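# Press down the marked end of an ivory rocker switch

## Task

Push the marked end of the ivory rocker switch down so it stays latched there, with the switch still lying flat, and finish with no part of the robot touching the switch. Any drink can, parts box or small stack bin must remain upright.

## Robot and tools

Robot: two arms, left_arm and right_arm, each with six joints plus a two-finger gripper. Joint order, used in every row and every per-joint list: waist, shoulder, elbow, wrist pitch, wrist yaw, wrist roll. Stated ranges in radians: waist -2.618 to 3.054, shoulder 0.000 to 3.142, elbow 0.000 to 3.142, wrist pitch -1.571 to 1.571, wrist yaw -1.571 to 1.571, wrist roll -2.094 to 2.094. A real end may sit up to 0.059 rad either side of these.

Frame: the scene frame has its origin at table-top height, halfway between the nominal arm bases; +x points out over the table, +z is up, and left_arm is on the +y side (unrelated to which side it appears in an image). Gripper positions are in metres in this frame, orientations as quaternions w,x,y,z. The gripper's fingers point along its own +z and separate along its y; the reported position is the spot between the pads, roughly 1 cm short of the tips. Printed hand poses can be off by a few centimetres, more at long reach.

Row format: one flat list of 14 numbers, each in [-1, 1], covering both arms even if only one moves: left_arm's six joint values then its opening, then right_arm's six joint values then its opening. Joint values are offsets, not poses: they count from the Joint targets that stand when the action (or move) begins, not from the previous row. Scale: 1.0 equals 2.224 rad for waist, shoulder and elbow, and 8.485 rad for the three wrist joints. Opening is absolute: +1 fully open, -1 closed. Sending 0 for a joint re-commands its current target; sending 0 as an opening closes to that level, so to leave a gripper alone repeat its present command.

execute_actions: argument actions is a list of actions; each action is a list of up to 15 rows, each row runs one 1/30 s step, and a short action repeats its final row to fill 15 steps. An empty list just reports state. Optional cameras picks image sources (cam_head_left, cam_head_right; omitted, null or ["all"] gives both, [] gives none). An action is rejected for both arms if it would push a joint more than 0.059 rad beyond its range.

move: target is either one 14-number row or a list of up to 15 rows; every row's offsets are measured from the same starting Joint targets. All joints travel together, so grippers follow curves, with no collision avoidance. speed (rad/s, 0.01 to 12.57, default 0.5) caps the fastest joint; one value or one per target. blend (rad) rounds corners of a list. opening_speed (0.2 or more, per second on the -1..+1 scale) ramps the fingers. blocking=false returns after about 0.5 s while the move continues. The result adds a move: line such as done, off_target, moving, held or fault, and possibly limits=held. Done or off_target says nothing about contact.

wait: seconds from 0 to 10; arms keep their last command and a running move continues. stop: brakes a running move, needing some room. zoom_image: camera (cam_head_left or cam_head_right) and region [x0, y0, x1, y1] in image pixels, at most 504 by 504; images are 896x504. finished_scene: scene is the current scene's number; it cannot be undone.

Result lines: Joint positions and Joint velocities give each arm's joints (rad, rad/s) then finger-pad gap (m; 0.094 when fully open). Joint targets are what the next offsets count from. grip_measured is the measured opening on the command scale (may read a bit wide when empty). Joint torques include the arm's own weight; positive means toward larger angle; joints 1 to 3 wrap at ±28 N m. "joint sent to its limit" means a joint was clipped at its end; "joint command not followed" means the clearance check altered targets. Step readings list joint positions at some steps. MOTOR HOT appears at 75 °C; at 90 °C an OVER-TEMPERATURE FAULT folds that arm away for the rest of the scene.

Motion limits: each target may lead its measured angle by at most 0.339 rad (big joints) or 2.2 rad (wrists); a target more than 200 mm of gripper travel away is scaled back. Large moves may need several actions. The simulation keeps running while you think.

Avoid: fast contact with the switch or other objects (a press hits harder the faster it is and the further the target lies beyond contact); knocking over the can, parts box or stack bin; anything leaving the table; arms striking or squeezing each other; long pushes against obstacles or stretched holds that heat motors. To end a push, command targets back past the current positions. After pressing, lift the gripper clear so it no longer touches the switch.

Each tool is called in YAML: its name, and indented under it one key for each argument.

## Session

execute_actions:
  actions: []

Scene clock: 0.00 s.
left_arm: end_effector_position=(+0.4286, +0.2967, +0.1025) grip_measured=+1.000 end_effector_quat_wxyz=(+0.594, -0.058, +0.801, +0.043) | right_arm: end_effector_position=(+0.4064, -0.2592, +0.1034) grip_measured=+1.000 end_effector_quat_wxyz=(+0.590, +0.008, +0.807, -0.016)
Joint positions: left_arm=[0.015 1.55 0.343 0.908 -0.141 -0.044 0.094] | right_arm=[-0.012 1.559 0.377 0.875 -0.004 -0.019 0.094]
Joint velocities: within noise
Joint torques (N m): no reading
Heat: left arm: 25 °C; right arm: 29 °C.
Joint targets: left_arm=[0.015 1.542 0.352 0.915 -0.142 -0.045] | right_arm=[-0.012 1.552 0.383 0.873 -0.004 -0.019]
Tool commands: left_gripper/opening=+1.0 right_gripper/opening=+1.0

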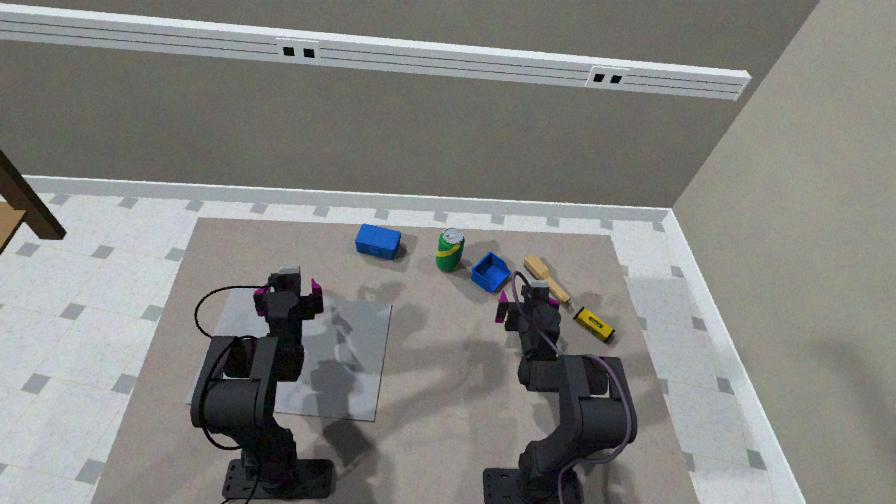

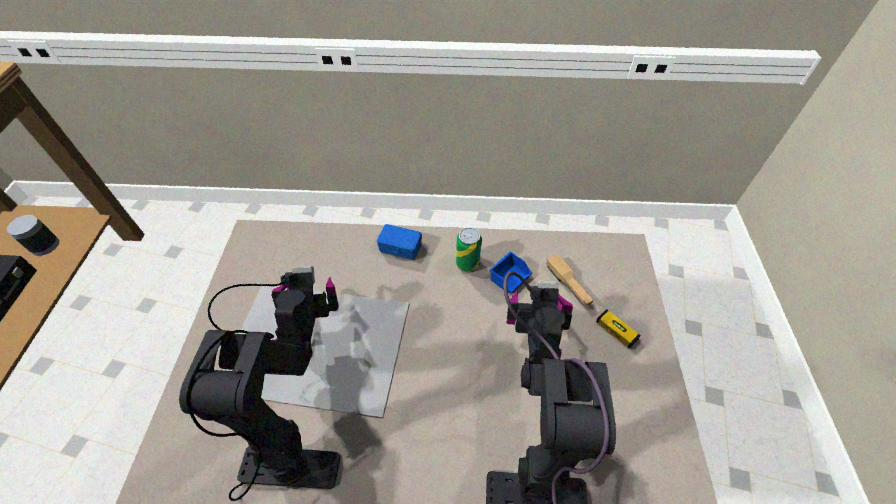

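zoom_image:
  camera: "cam_head_left"
  region: [440, 210, 660, 360]

zoom_image:
  camera: "cam_head_right"
  region: [440, 210, 660, 360]

zoom_image:
  camera: "cam_head_left"
  region: [180, 250, 400, 420]

zoom_image:
  camera: "cam_head_right"
  region: [180, 250, 430, 420]

Scaled by 2.291 from the camera's 896x504 image, which has a finer 1280x720 frame.

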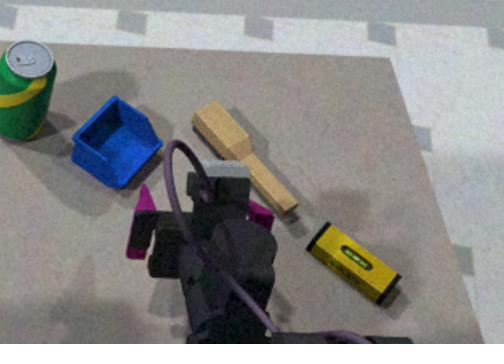

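Scaled by 2.291 from the camera's 896x504 image, which has a finer 1280x720 frame.

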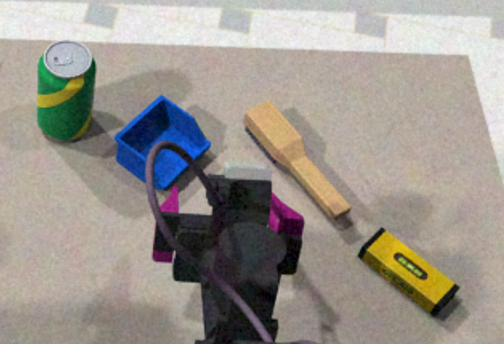

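Scaled by 2.291 from the camera's 896x504 image, which has a finer 1280x720 frame.

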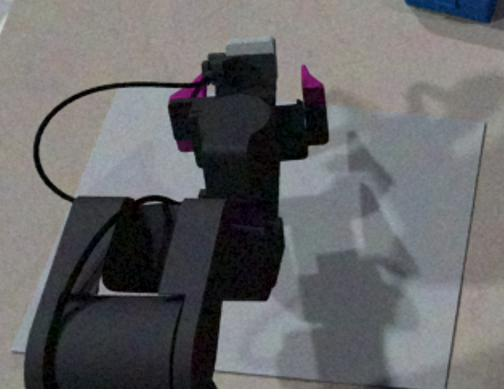

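Scaled by 2.016 from the camera's 896x504 image, which has a finer 1280x720 frame.

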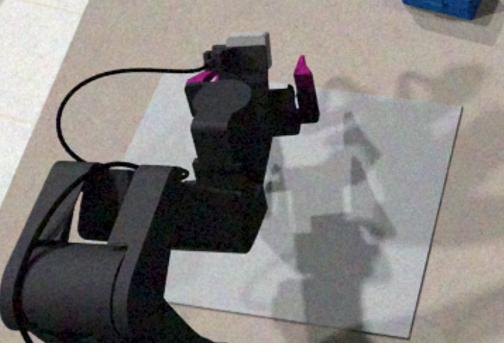

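move:
  target: [0.36, 0, 0, 0, 0, 0, 1, 0.27, 0, 0, 0, 0, 0, 1]
  speed: 0.8

Scene clock: 14.03 s.
left_arm: end_effector_position=(+0.2925, +0.5707, +0.1025) grip_measured=+1.000 end_effector_quat_wxyz=(+0.531, -0.364, +0.716, +0.269) | right_arm: end_effector_position=(+0.3450, -0.0314, +0.1011) grip_measured=+1.000 end_effector_quat_wxyz=(+0.566, -0.229, +0.777, +0.156)
Joint positions: left_arm=[0.811 1.55 0.343 0.908 -0.14 -0.044 0.094] | right_arm=[0.586 1.559 0.377 0.865 0 -0.019 0.094]
Joint velocities: within noise
Joint torques (N m): left_arm=[0.23 -5.2 6.57 2.23 -0.04 -0.03] | right_arm=[0.21 -4.85 6.24 2.19 -0.07 -0.02]
Heat: left arm: 28 °C; right arm: 32 °C.
Joint targets: left_arm=[0.815 1.542 0.352 0.915 -0.142 -0.045] | right_arm=[0.588 1.552 0.383 0.873 -0.004 -0.019]
move: done

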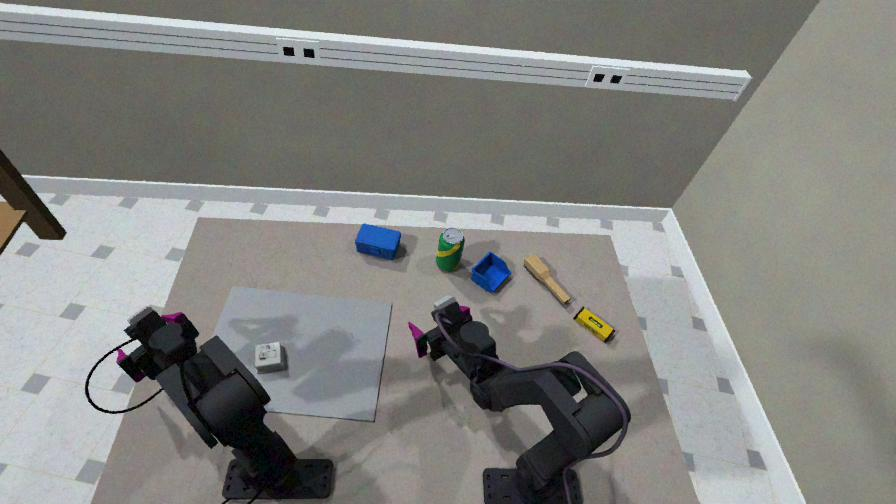

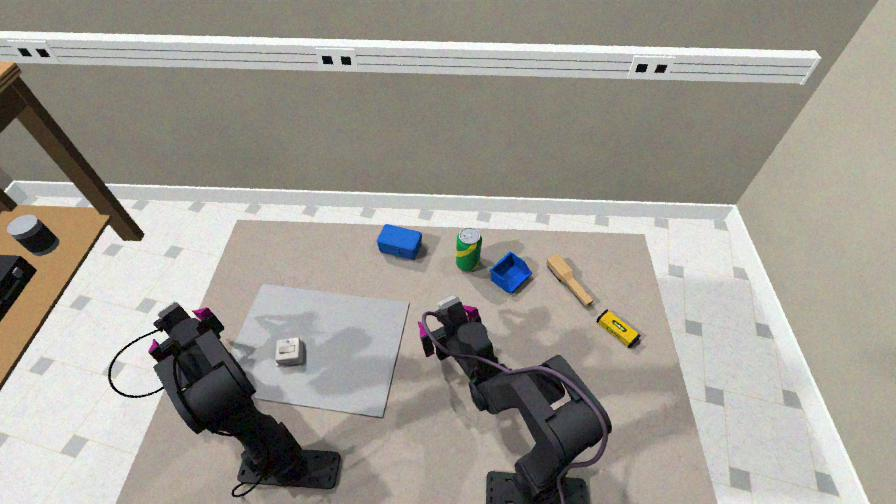

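zoom_image:
  camera: "cam_head_left"
  region: [240, 330, 300, 385]

zoom_image:
  camera: "cam_head_right"
  region: [262, 325, 322, 380]

Scaled by 8.400 from the camera's 896x504 image, which has a finer 1280x720 frame.

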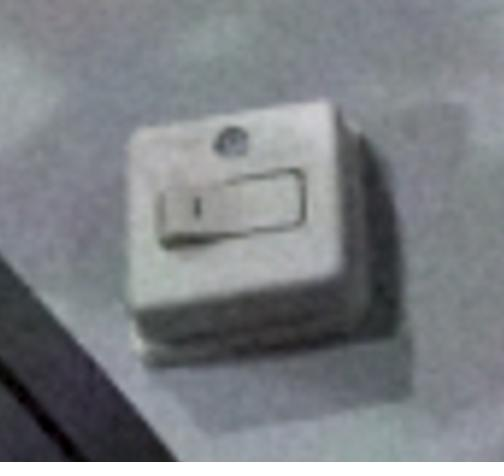

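Scaled by 8.400 from the camera's 896x504 image, which has a finer 1280x720 frame.

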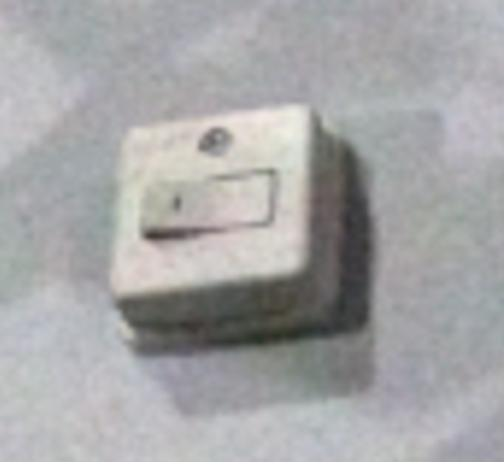

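move:
  target:
    - [0, 0.0517, 0.5, -0.108, 0.0167, 0.0053, -1, 0, 0, 0, 0, 0, 0, 1]
    - [-0.2495, 0.0517, 0.5, -0.2702, 0.0167, 0.0053, -1, 0, 0, 0, 0, 0, 0, 1]
  speed: 0.8
  opening_speed: 2

Scene clock: 46.97 s.
left_arm: end_effector_position=(+0.3169, +0.3448, +0.1450) grip_measured=-0.995 end_effector_quat_wxyz=(+0.003, -0.127, +0.992, +0.004) | right_arm: end_effector_position=(+0.3450, -0.0314, +0.1011) grip_measured=+1.000 end_effector_quat_wxyz=(+0.566, -0.229, +0.777, +0.156)
Joint positions: left_arm=[0.263 1.638 1.443 -1.369 -0.006 -0.01 0] | right_arm=[0.586 1.559 0.377 0.865 0 -0.019 0.094]
Joint velocities: within noise
Joint torques (N m): left_arm=[-0.34 -4.81 8.77 0.46 0.05 0.08] | right_arm=[0.21 -4.83 6.24 2.19 -0.07 -0.02]
Heat: left arm: 31 °C; right arm: 35 °C.
Joint targets: left_arm=[0.260 1.657 1.464 -1.378 0.000 0.000] | right_arm=[0.588 1.552 0.383 0.873 -0.004 -0.019]
move: done

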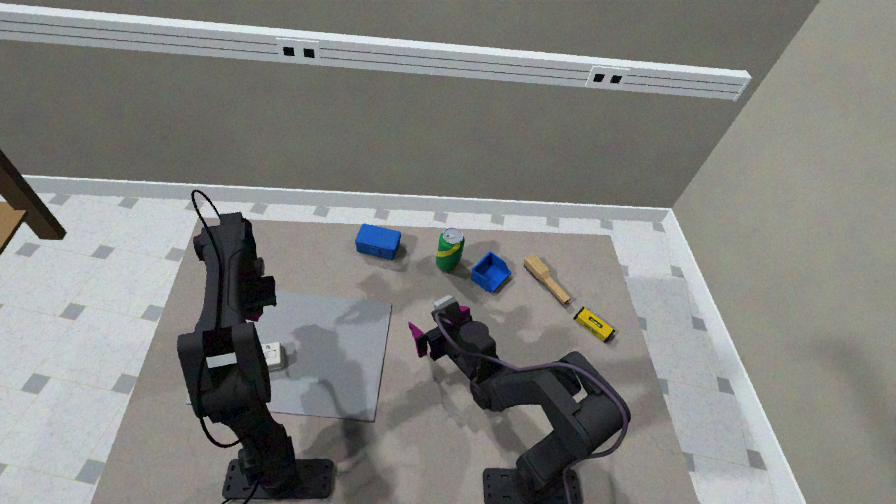

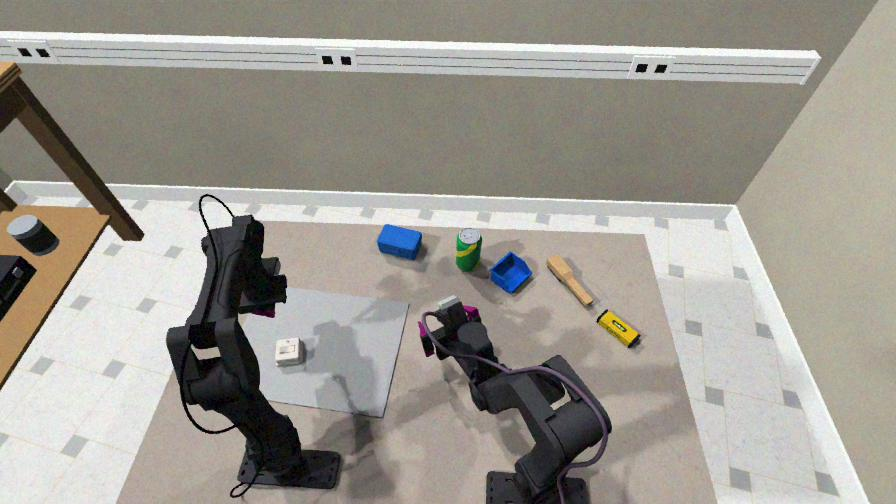

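zoom_image:
  camera: "cam_head_left"
  region: [180, 200, 340, 390]

zoom_image:
  camera: "cam_head_right"
  region: [180, 200, 340, 390]

Scaled by 2.653 from the camera's 896x504 image, which has a finer 1280x720 frame.

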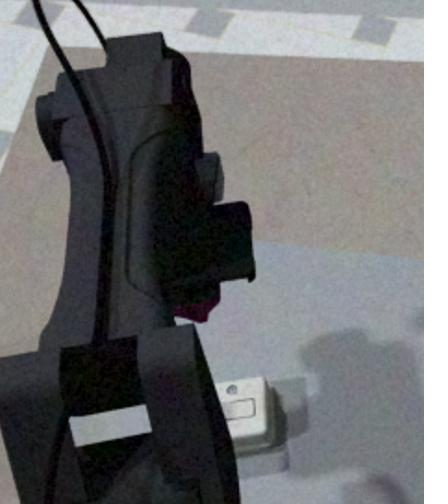

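Scaled by 2.653 from the camera's 896x504 image, which has a finer 1280x720 frame.

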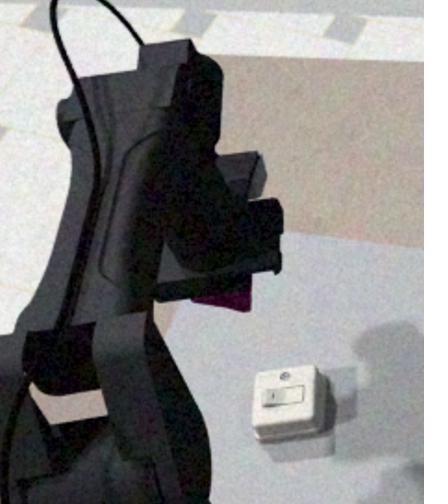

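zoom_image:
  camera: "cam_head_left"
  region: [395, 285, 485, 375]

zoom_image:
  camera: "cam_head_right"
  region: [405, 285, 495, 375]

Scaled by 5.600 from the camera's 896x504 image, which has a finer 1280x720 frame.

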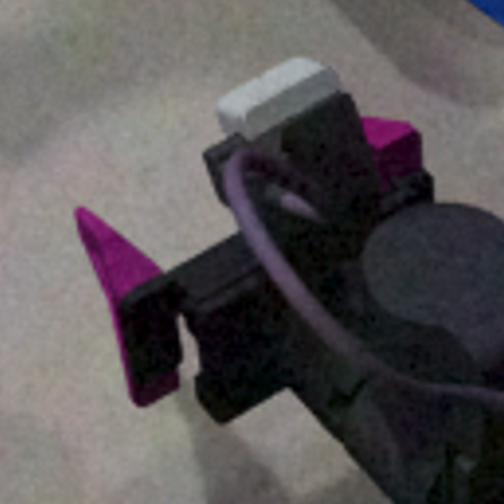

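Scaled by 5.600 from the camera's 896x504 image, which has a finer 1280x720 frame.

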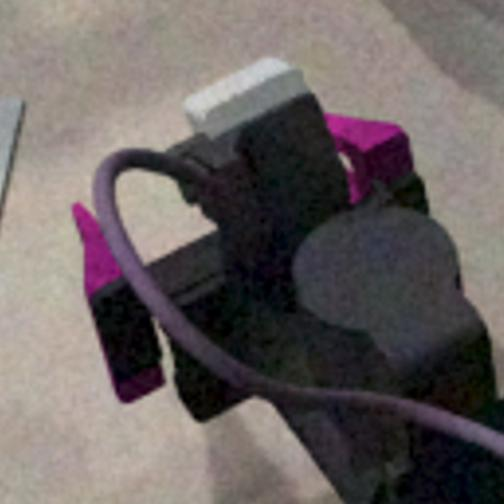

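move:
  target:
    - [0, 0, 0, 0.1624, 0, 0, -1, 0, 0, 0, 0, 0, 0, 1]
    - [-0.1, -0.04, -0.35, 0.27, 0, 0.177, -1, 0, 0, 0, 0, 0, 0, 1]
  speed: 0.8
  opening_speed: 2

Scene clock: 66.93 s.
left_arm: end_effector_position=(+0.5096, +0.2860, +0.2176) grip_measured=-0.995 end_effector_quat_wxyz=(+0.503, +0.480, +0.532, +0.484) | right_arm: end_effector_position=(+0.3450, -0.0314, +0.1011) grip_measured=+1.000 end_effector_quat_wxyz=(+0.566, -0.229, +0.777, +0.156)
Joint positions: left_arm=[0.043 1.609 0.69 0.892 -0.006 1.5 0] | right_arm=[0.586 1.559 0.377 0.865 0 -0.019 0.094]
Joint velocities: within noise
Joint torques (N m): left_arm=[-0.49 -9.87 6.78 2.42 0.09 0] | right_arm=[0.21 -4.83 6.22 2.2 -0.07 -0.02]
Heat: left arm: 29 °C; right arm: 36 °C.
Joint targets: left_arm=[0.038 1.568 0.685 0.913 0.000 1.502] | right_arm=[0.588 1.552 0.383 0.874 -0.004 -0.019]
move: off_target (left_arm); left_arm: the shoulder is farthest, 0.041 rad from its target

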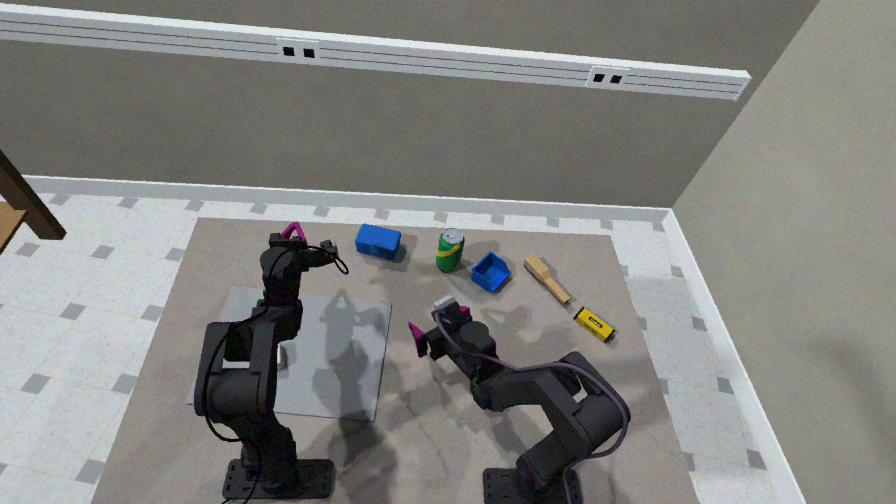

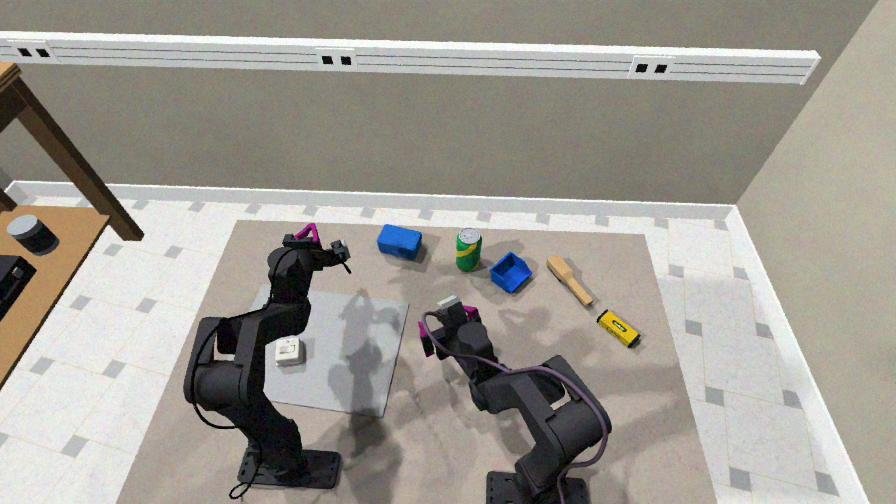

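zoom_image:
  camera: "cam_head_left"
  region: [250, 210, 360, 300]

zoom_image:
  camera: "cam_head_right"
  region: [260, 210, 370, 300]

Scaled by 4.582 from the camera's 896x504 image, which has a finer 1280x720 frame.

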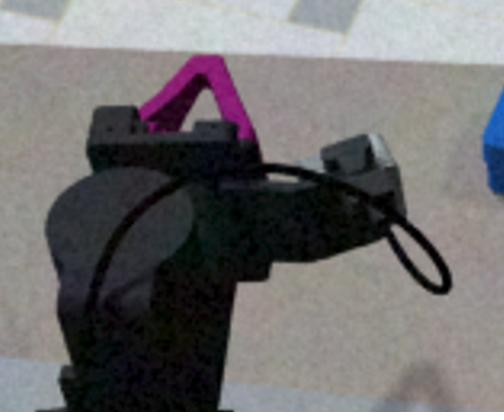

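Scaled by 4.582 from the camera's 896x504 image, which has a finer 1280x720 frame.

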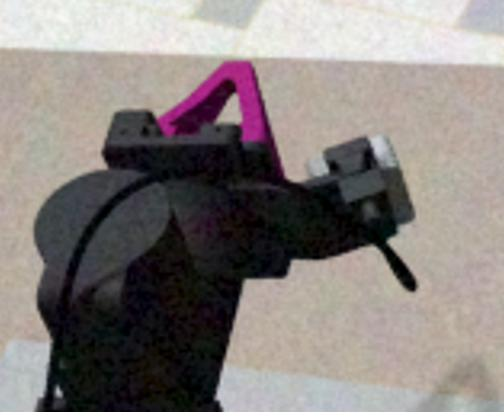

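move:
  target:
    - [0.12163, -0.12873, 0.1866, -0.16653, 0, -0.17702, -1, 0, 0, 0, 0, 0, 0, 1]
    - [0.12163, -0.12873, 0.05962, -0.20022, 0, -0.17702, -1, 0, 0, 0, 0, 0, 0, 1]
  speed: 0.8

Scene clock: 98.80 s.
left_arm: end_effector_position=(+0.2917, +0.3495, +0.0744) grip_measured=-0.995 end_effector_quat_wxyz=(+0.150, -0.136, +0.979, +0.025) | right_arm: end_effector_position=(+0.3450, -0.0314, +0.1010) grip_measured=+1.000 end_effector_quat_wxyz=(+0.565, -0.229, +0.777, +0.156)
Joint positions: left_arm=[0.303 1.3 0.813 -0.78 -0.006 0.01 0] | right_arm=[0.586 1.559 0.377 0.864 0 -0.019 0.094]
Joint velocities: within noise
Joint torques (N m): left_arm=[0.42 -5.09 7.62 1.05 0.11 -0.15] | right_arm=[0.23 -4.82 6.24 2.2 -0.07 -0.03]
Heat: left arm: 34 °C; right arm: 37 °C.
Joint targets: left_arm=[0.308 1.281 0.818 -0.786 0.000 -0.001] | right_arm=[0.588 1.552 0.383 0.873 -0.004 -0.019]
move: done

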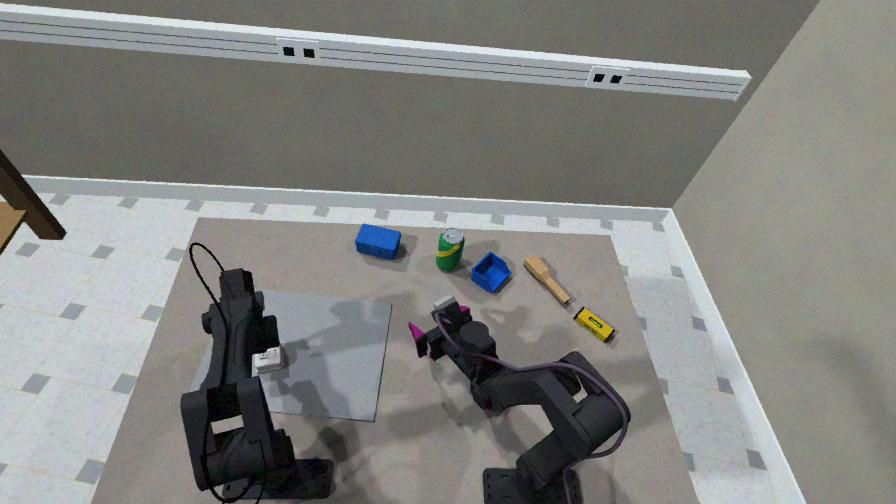

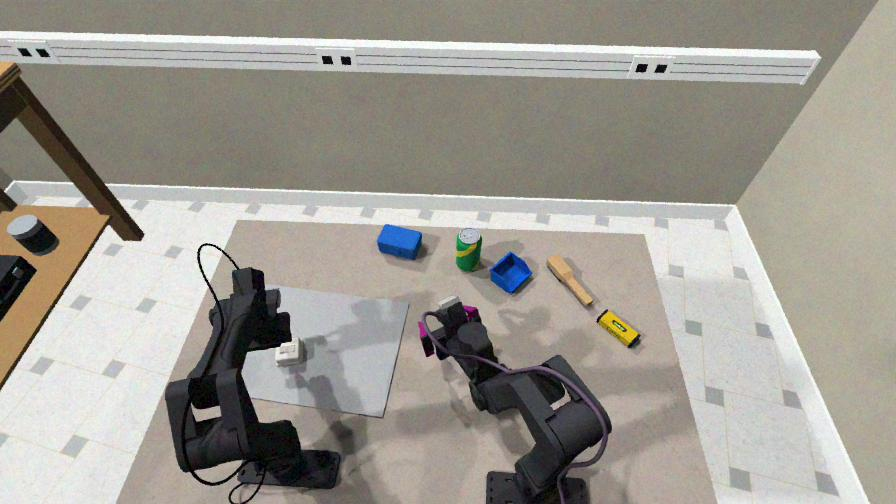

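zoom_image:
  camera: "cam_head_right"
  region: [240, 300, 330, 390]

zoom_image:
  camera: "cam_head_left"
  region: [220, 300, 310, 390]

Scaled by 5.600 from the camera's 896x504 image, which has a finer 1280x720 frame.

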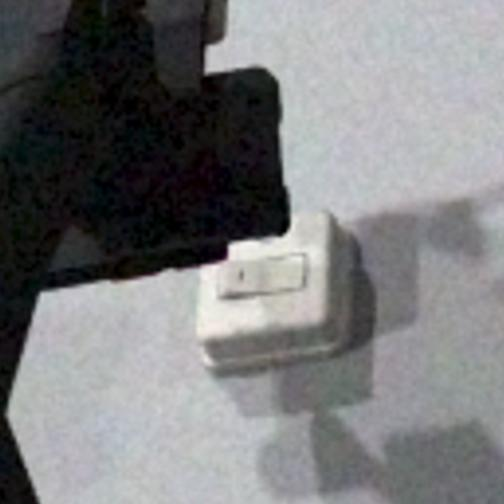

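Scaled by 5.600 from the camera's 896x504 image, which has a finer 1280x720 frame.

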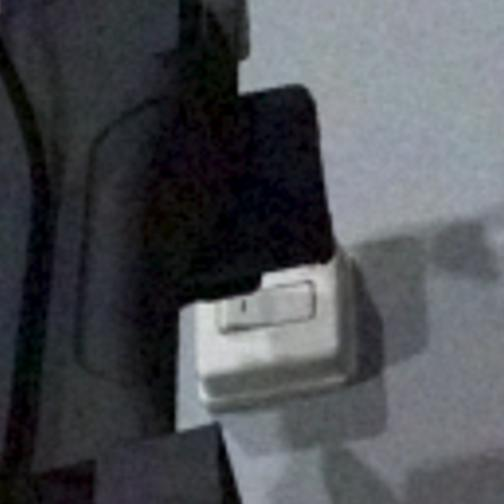

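move:
  target: [0, 0.01542, -0.0388, 0.0141, 0, 0, -1, 0, 0, 0, 0, 0, 0, 1]
  speed: 0.12

Scene clock: 104.70 s.
left_arm: end_effector_position=(+0.2913, +0.3494, +0.0578) grip_measured=-0.995 end_effector_quat_wxyz=(+0.160, -0.136, +0.977, +0.027) | right_arm: end_effector_position=(+0.3450, -0.0314, +0.1010) grip_measured=+1.000 end_effector_quat_wxyz=(+0.565, -0.229, +0.777, +0.156)
Joint positions: left_arm=[0.303 1.3 0.738 -0.684 -0.006 0.01 0] | right_arm=[0.586 1.559 0.377 0.864 0 -0.019 0.094]
Joint velocities: within noise
Joint torques (N m): left_arm=[0.36 -2.37 6.49 1.31 0.09 -0.11] | right_arm=[0.2 -4.83 6.23 2.2 -0.07 -0.02]
Heat: left arm: 32 °C; right arm: 38 °C.
Joint targets: left_arm=[0.308 1.316 0.732 -0.666 0.000 0.000] | right_arm=[0.588 1.552 0.383 0.873 -0.004 -0.019]
move: done

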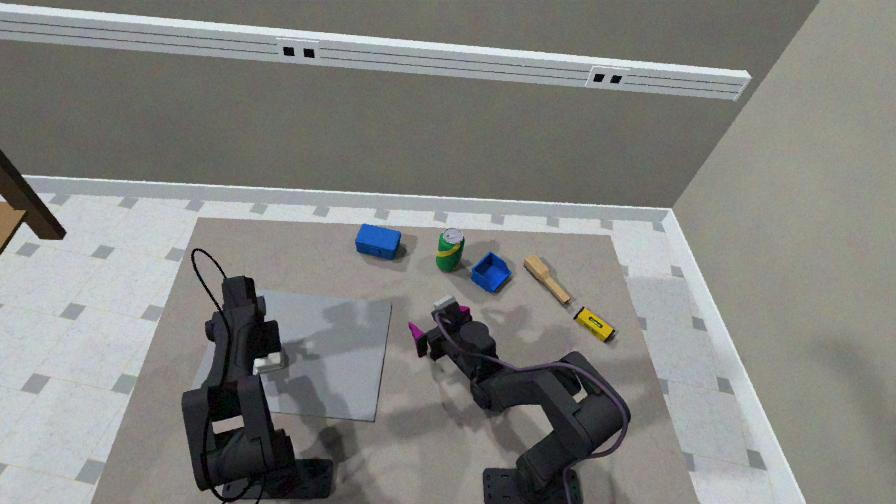

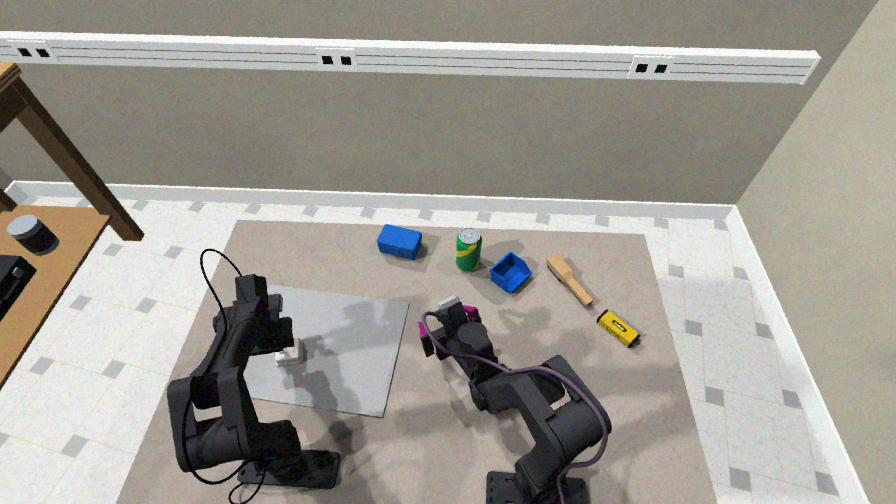

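move:
  target: [0, 0.00706, -0.01353, 0.0054, 0, 0, -1, 0, 0, 0, 0, 0, 0, 1]
  speed: 0.1

Scene clock: 107.03 s.
left_arm: end_effector_position=(+0.2910, +0.3493, +0.0467) grip_measured=-0.995 end_effector_quat_wxyz=(+0.157, -0.136, +0.978, +0.026) | right_arm: end_effector_position=(+0.3450, -0.0314, +0.1010) grip_measured=+1.000 end_effector_quat_wxyz=(+0.565, -0.229, +0.777, +0.156)
Joint positions: left_arm=[0.303 1.321 0.708 -0.638 -0.006 0.01 0] | right_arm=[0.586 1.559 0.377 0.864 0 -0.019 0.094]
Joint velocities: within noise
Joint torques (N m): left_arm=[0.35 -2.85 6.37 1.3 0.1 -0.12] | right_arm=[0.23 -4.83 6.23 2.2 -0.07 -0.02]
Heat: left arm: 32 °C; right arm: 38 °C.
Joint targets: left_arm=[0.308 1.331 0.702 -0.620 0.000 0.000] | right_arm=[0.588 1.552 0.383 0.873 -0.004 -0.019]
move: done

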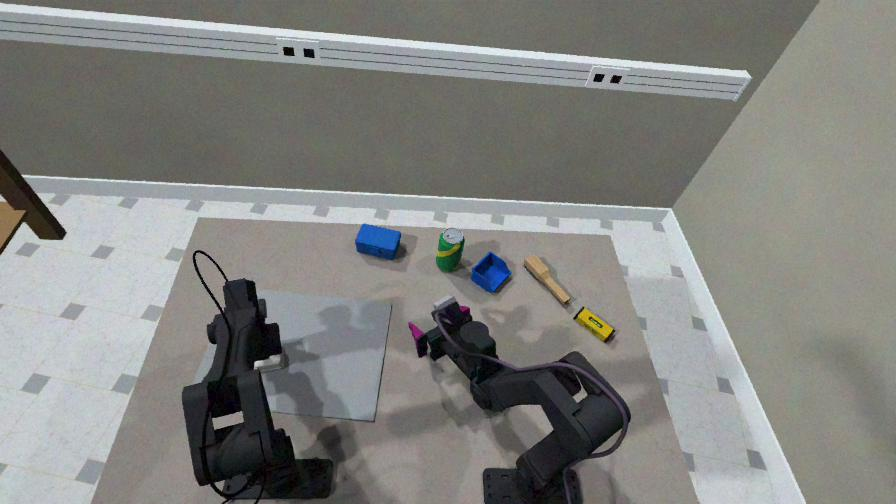

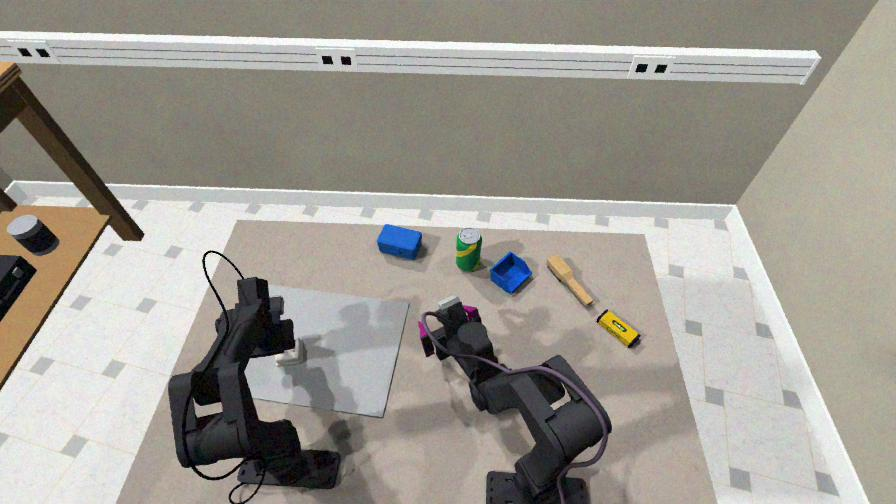

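zoom_image:
  camera: "cam_head_right"
  region: [240, 300, 330, 390]

zoom_image:
  camera: "cam_head_left"
  region: [220, 300, 310, 390]

Scaled by 5.600 from the camera's 896x504 image, which has a finer 1280x720 frame.

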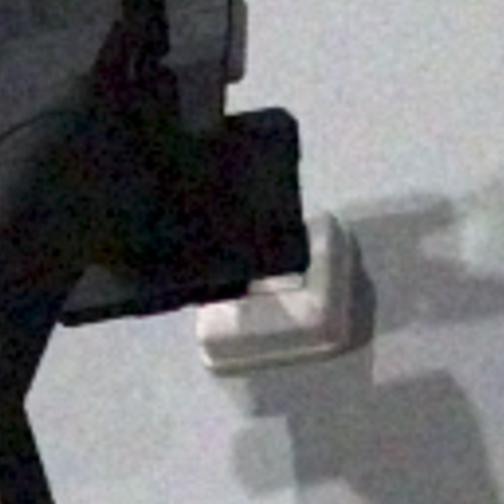

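Scaled by 5.600 from the camera's 896x504 image, which has a finer 1280x720 frame.

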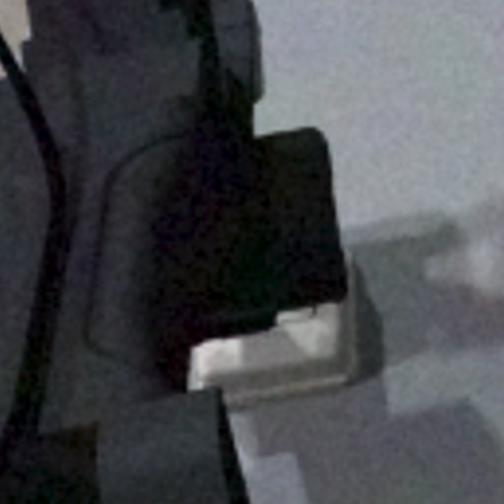

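move:
  target: [0, 0.0088, -0.0129, 0.00557, 0, 0, -1, 0, 0, 0, 0, 0, 0, 1]
  speed: 0.06
  cameras: []

Scene clock: 109.87 s.
left_arm: end_effector_position=(+0.2929, +0.3500, +0.0390) grip_measured=-0.995 end_effector_quat_wxyz=(+0.161, -0.137, +0.977, +0.027) | right_arm: end_effector_position=(+0.3450, -0.0314, +0.1010) grip_measured=+1.000 end_effector_quat_wxyz=(+0.565, -0.229, +0.777, +0.156)
Joint positions: left_arm=[0.303 1.337 0.684 -0.591 -0.007 0.009 0] | right_arm=[0.586 1.559 0.377 0.864 0 -0.019 0.094]
Joint velocities: within noise
Joint torques (N m): left_arm=[0.29 -2.54 5.89 1.32 0.1 -0.14] | right_arm=[0.23 -4.82 6.23 2.2 -0.07 -0.02]
Heat: left arm: 31 °C; right arm: 38 °C.
Joint targets: left_arm=[0.308 1.351 0.673 -0.573 0.000 -0.001] | right_arm=[0.588 1.552 0.383 0.873 -0.004 -0.019]
move: done
No camera images: "cameras" was empty.

move:
  target: [0, 0.0070, -0.0103, 0.00448, 0, 0, -1, 0, 0, 0, 0, 0, 0, 1]
  speed: 0.06
  cameras: []

Scene clock: 111.80 s.
left_arm: end_effector_position=(+0.2929, +0.3500, +0.0381) grip_measured=-0.995 end_effector_quat_wxyz=(+0.162, -0.137, +0.977, +0.027) | right_arm: end_effector_position=(+0.3450, -0.0314, +0.1010) grip_measured=+1.000 end_effector_quat_wxyz=(+0.565, -0.229, +0.777, +0.156)
Joint positions: left_arm=[0.303 1.337 0.68 -0.584 -0.007 0.009 0] | right_arm=[0.586 1.559 0.377 0.864 0 -0.019 0.094]
Joint velocities: within noise
Joint torques (N m): left_arm=[0.35 -1.24 4.23 1.63 0.08 -0.11] | right_arm=[0.2 -4.81 6.22 2.19 -0.07 -0.02]
Heat: left arm: 31 °C; right arm: 38 °C.
Joint targets: left_arm=[0.308 1.366 0.650 -0.535 0.000 -0.001] | right_arm=[0.588 1.552 0.383 0.873 -0.004 -0.019]
move: off_target (left_arm); left_arm: the wrist pitch is farthest, 0.049 rad from its target
No camera images: "cameras" was empty.

execute_actions:
  actions: []

zoom_image:
  camera: "cam_head_right"
  region: [240, 300, 330, 390]

zoom_image:
  camera: "cam_head_left"
  region: [220, 300, 310, 390]

Scene clock: 112.63 s.
left_arm: end_effector_position=(+0.2929, +0.3500, +0.0381) grip_measured=-0.995 end_effector_quat_wxyz=(+0.162, -0.137, +0.977, +0.027) | right_arm: end_effector_position=(+0.3450, -0.0314, +0.1010) grip_measured=+1.000 end_effector_quat_wxyz=(+0.565, -0.229, +0.777, +0.156)
Joint positions: left_arm=[0.303 1.337 0.68 -0.584 -0.007 0.009 0] | right_arm=[0.586 1.559 0.377 0.864 0 -0.019 0.094]
Joint velocities: within noise
Joint torques (N m): left_arm=[0.4 -1.26 4.16 1.63 0.1 -0.11] | right_arm=[0.23 -4.83 6.24 2.19 -0.07 -0.02]
Heat: left arm: 31 °C; right arm: 38 °C.
Joint targets: left_arm=[0.308 1.366 0.650 -0.535 0.000 -0.001] | right_arm=[0.588 1.552 0.383 0.873 -0.004 -0.019]
Tool commands: left_gripper/opening=-1.0 right_gripper/opening=+1.0

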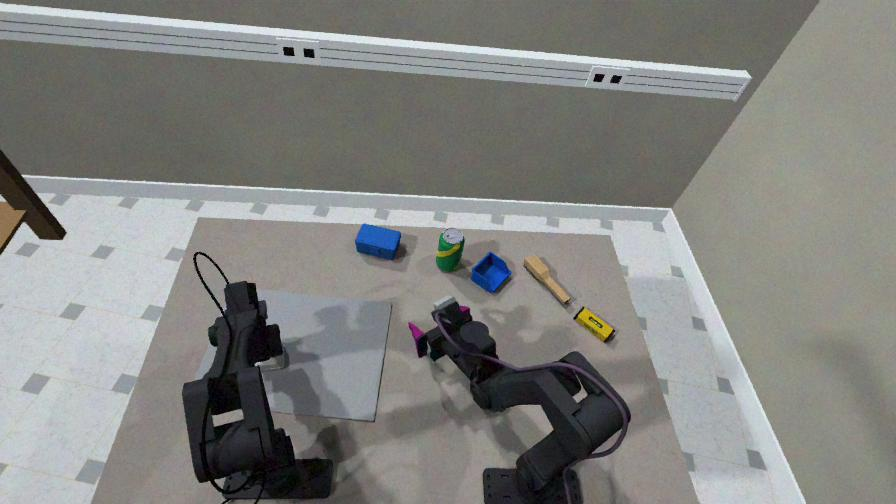

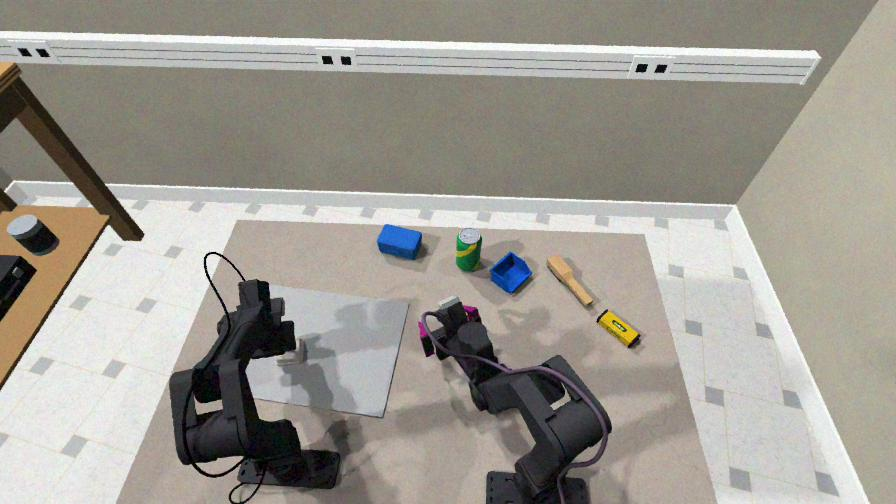

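Scaled by 5.600 from the camera's 896x504 image, which has a finer 1280x720 frame.

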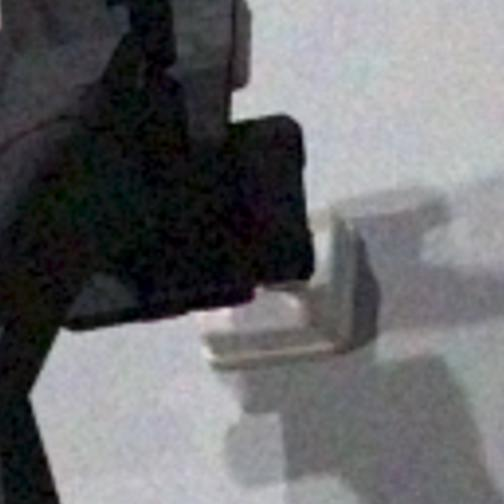

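Scaled by 5.600 from the camera's 896x504 image, which has a finer 1280x720 frame.

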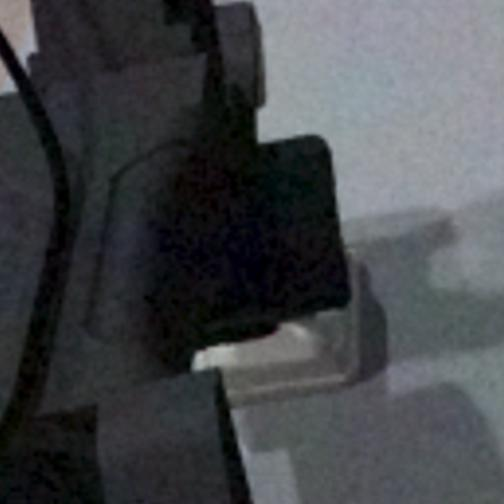

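move:
  target: [0, 0.0070, -0.0103, 0.00448, 0, 0, -1, 0, 0, 0, 0, 0, 0, 1]
  speed: 0.06
  cameras: []

Scene clock: 114.83 s.
left_arm: end_effector_position=(+0.2980, +0.3515, +0.0375) grip_measured=-0.995 end_effector_quat_wxyz=(+0.175, -0.136, +0.975, +0.029) | right_arm: end_effector_position=(+0.3450, -0.0314, +0.1010) grip_measured=+1.000 end_effector_quat_wxyz=(+0.565, -0.229, +0.777, +0.156)
Joint positions: left_arm=[0.303 1.337 0.667 -0.543 -0.007 0.009 0] | right_arm=[0.586 1.559 0.377 0.864 0 -0.019 0.094]
Joint velocities: within noise
Joint torques (N m): left_arm=[0.35 -0.05 3.33 1.65 0.11 -0.13] | right_arm=[0.21 -4.82 6.23 2.2 -0.06 -0.02]
Heat: left arm: 31 °C; right arm: 38 °C.
Joint targets: left_arm=[0.308 1.382 0.627 -0.497 0.000 -0.001] | right_arm=[0.588 1.552 0.383 0.873 -0.004 -0.019]
move: off_target (left_arm); left_arm: the wrist pitch is farthest, 0.046 rad from its target
No camera images: "cameras" was empty.

move:
  target:
    - [0, -0.0454, 0.0859, -0.03406, 0, 0, -1, 0, 0, 0, 0, 0, 0, 1]
    - [0.18, -0.0454, 0.0859, -0.03406, 0, 0, -1, 0, 0, 0, 0, 0, 0, 1]
  speed: 0.5

zoom_image:
  camera: "cam_head_right"
  region: [262, 325, 322, 380]

zoom_image:
  camera: "cam_head_left"
  region: [240, 330, 300, 385]

Scene clock: 151.93 s.
left_arm: end_effector_position=(+0.2371, +0.4397, +0.0681) grip_measured=-0.995 end_effector_quat_wxyz=(+0.132, -0.329, +0.934, +0.050) | right_arm: end_effector_position=(+0.3450, -0.0314, +0.1010) grip_measured=+1.000 end_effector_quat_wxyz=(+0.565, -0.229, +0.777, +0.156)
Joint positions: left_arm=[0.704 1.303 0.796 -0.78 -0.004 0.009 0] | right_arm=[0.586 1.559 0.377 0.864 0 -0.019 0.094]
Joint velocities: within noise
Joint torques (N m): left_arm=[0.29 -5.33 9.31 1 0.08 -0.13] | right_arm=[0.21 -4.83 6.23 2.2 -0.06 -0.02]
Heat: left arm: 31 °C; right arm: 39 °C.
Joint targets: left_arm=[0.709 1.281 0.818 -0.786 0.000 -0.001] | right_arm=[0.588 1.552 0.383 0.873 -0.004 -0.019]
move: done

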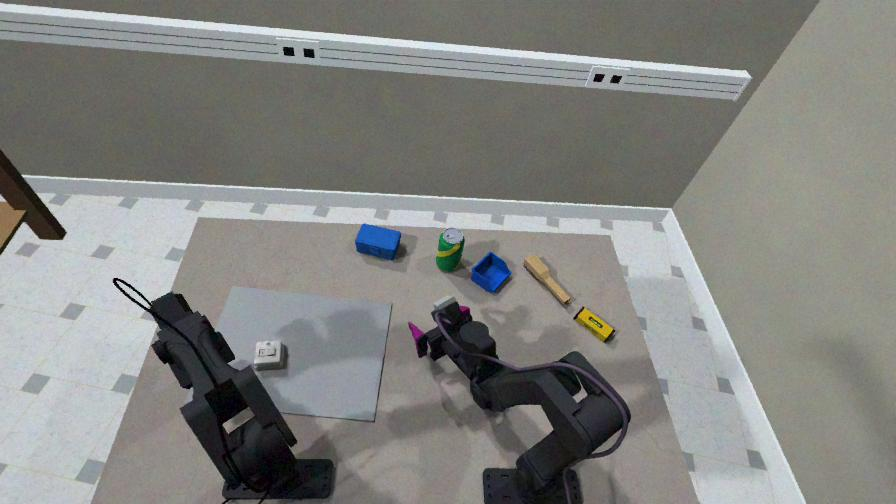

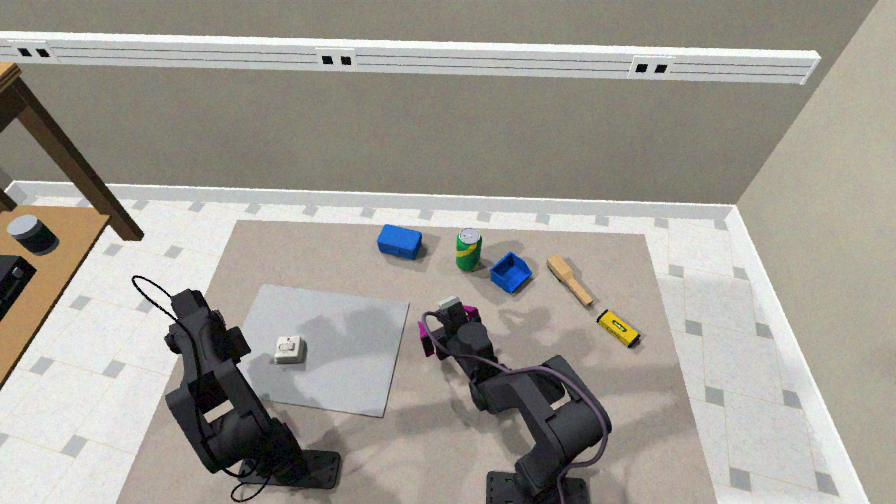

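Scaled by 8.400 from the camera's 896x504 image, which has a finer 1280x720 frame.

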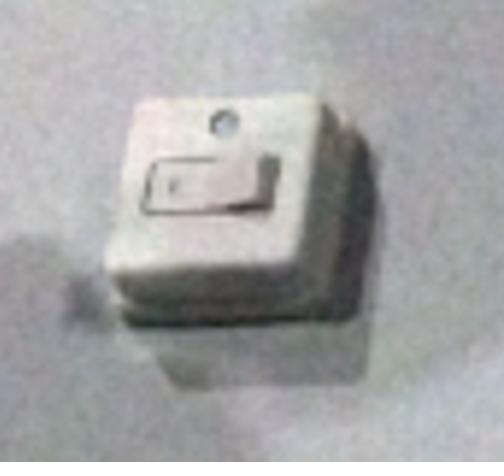

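Scaled by 8.400 from the camera's 896x504 image, which has a finer 1280x720 frame.

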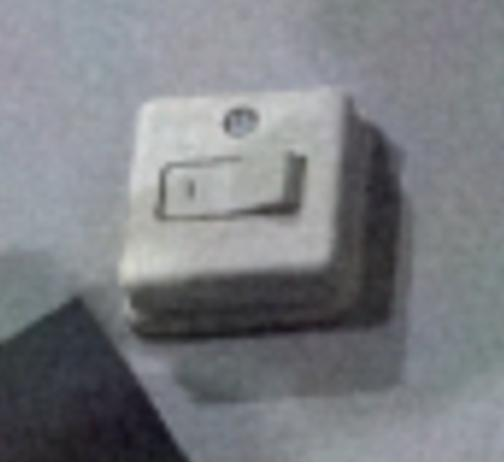

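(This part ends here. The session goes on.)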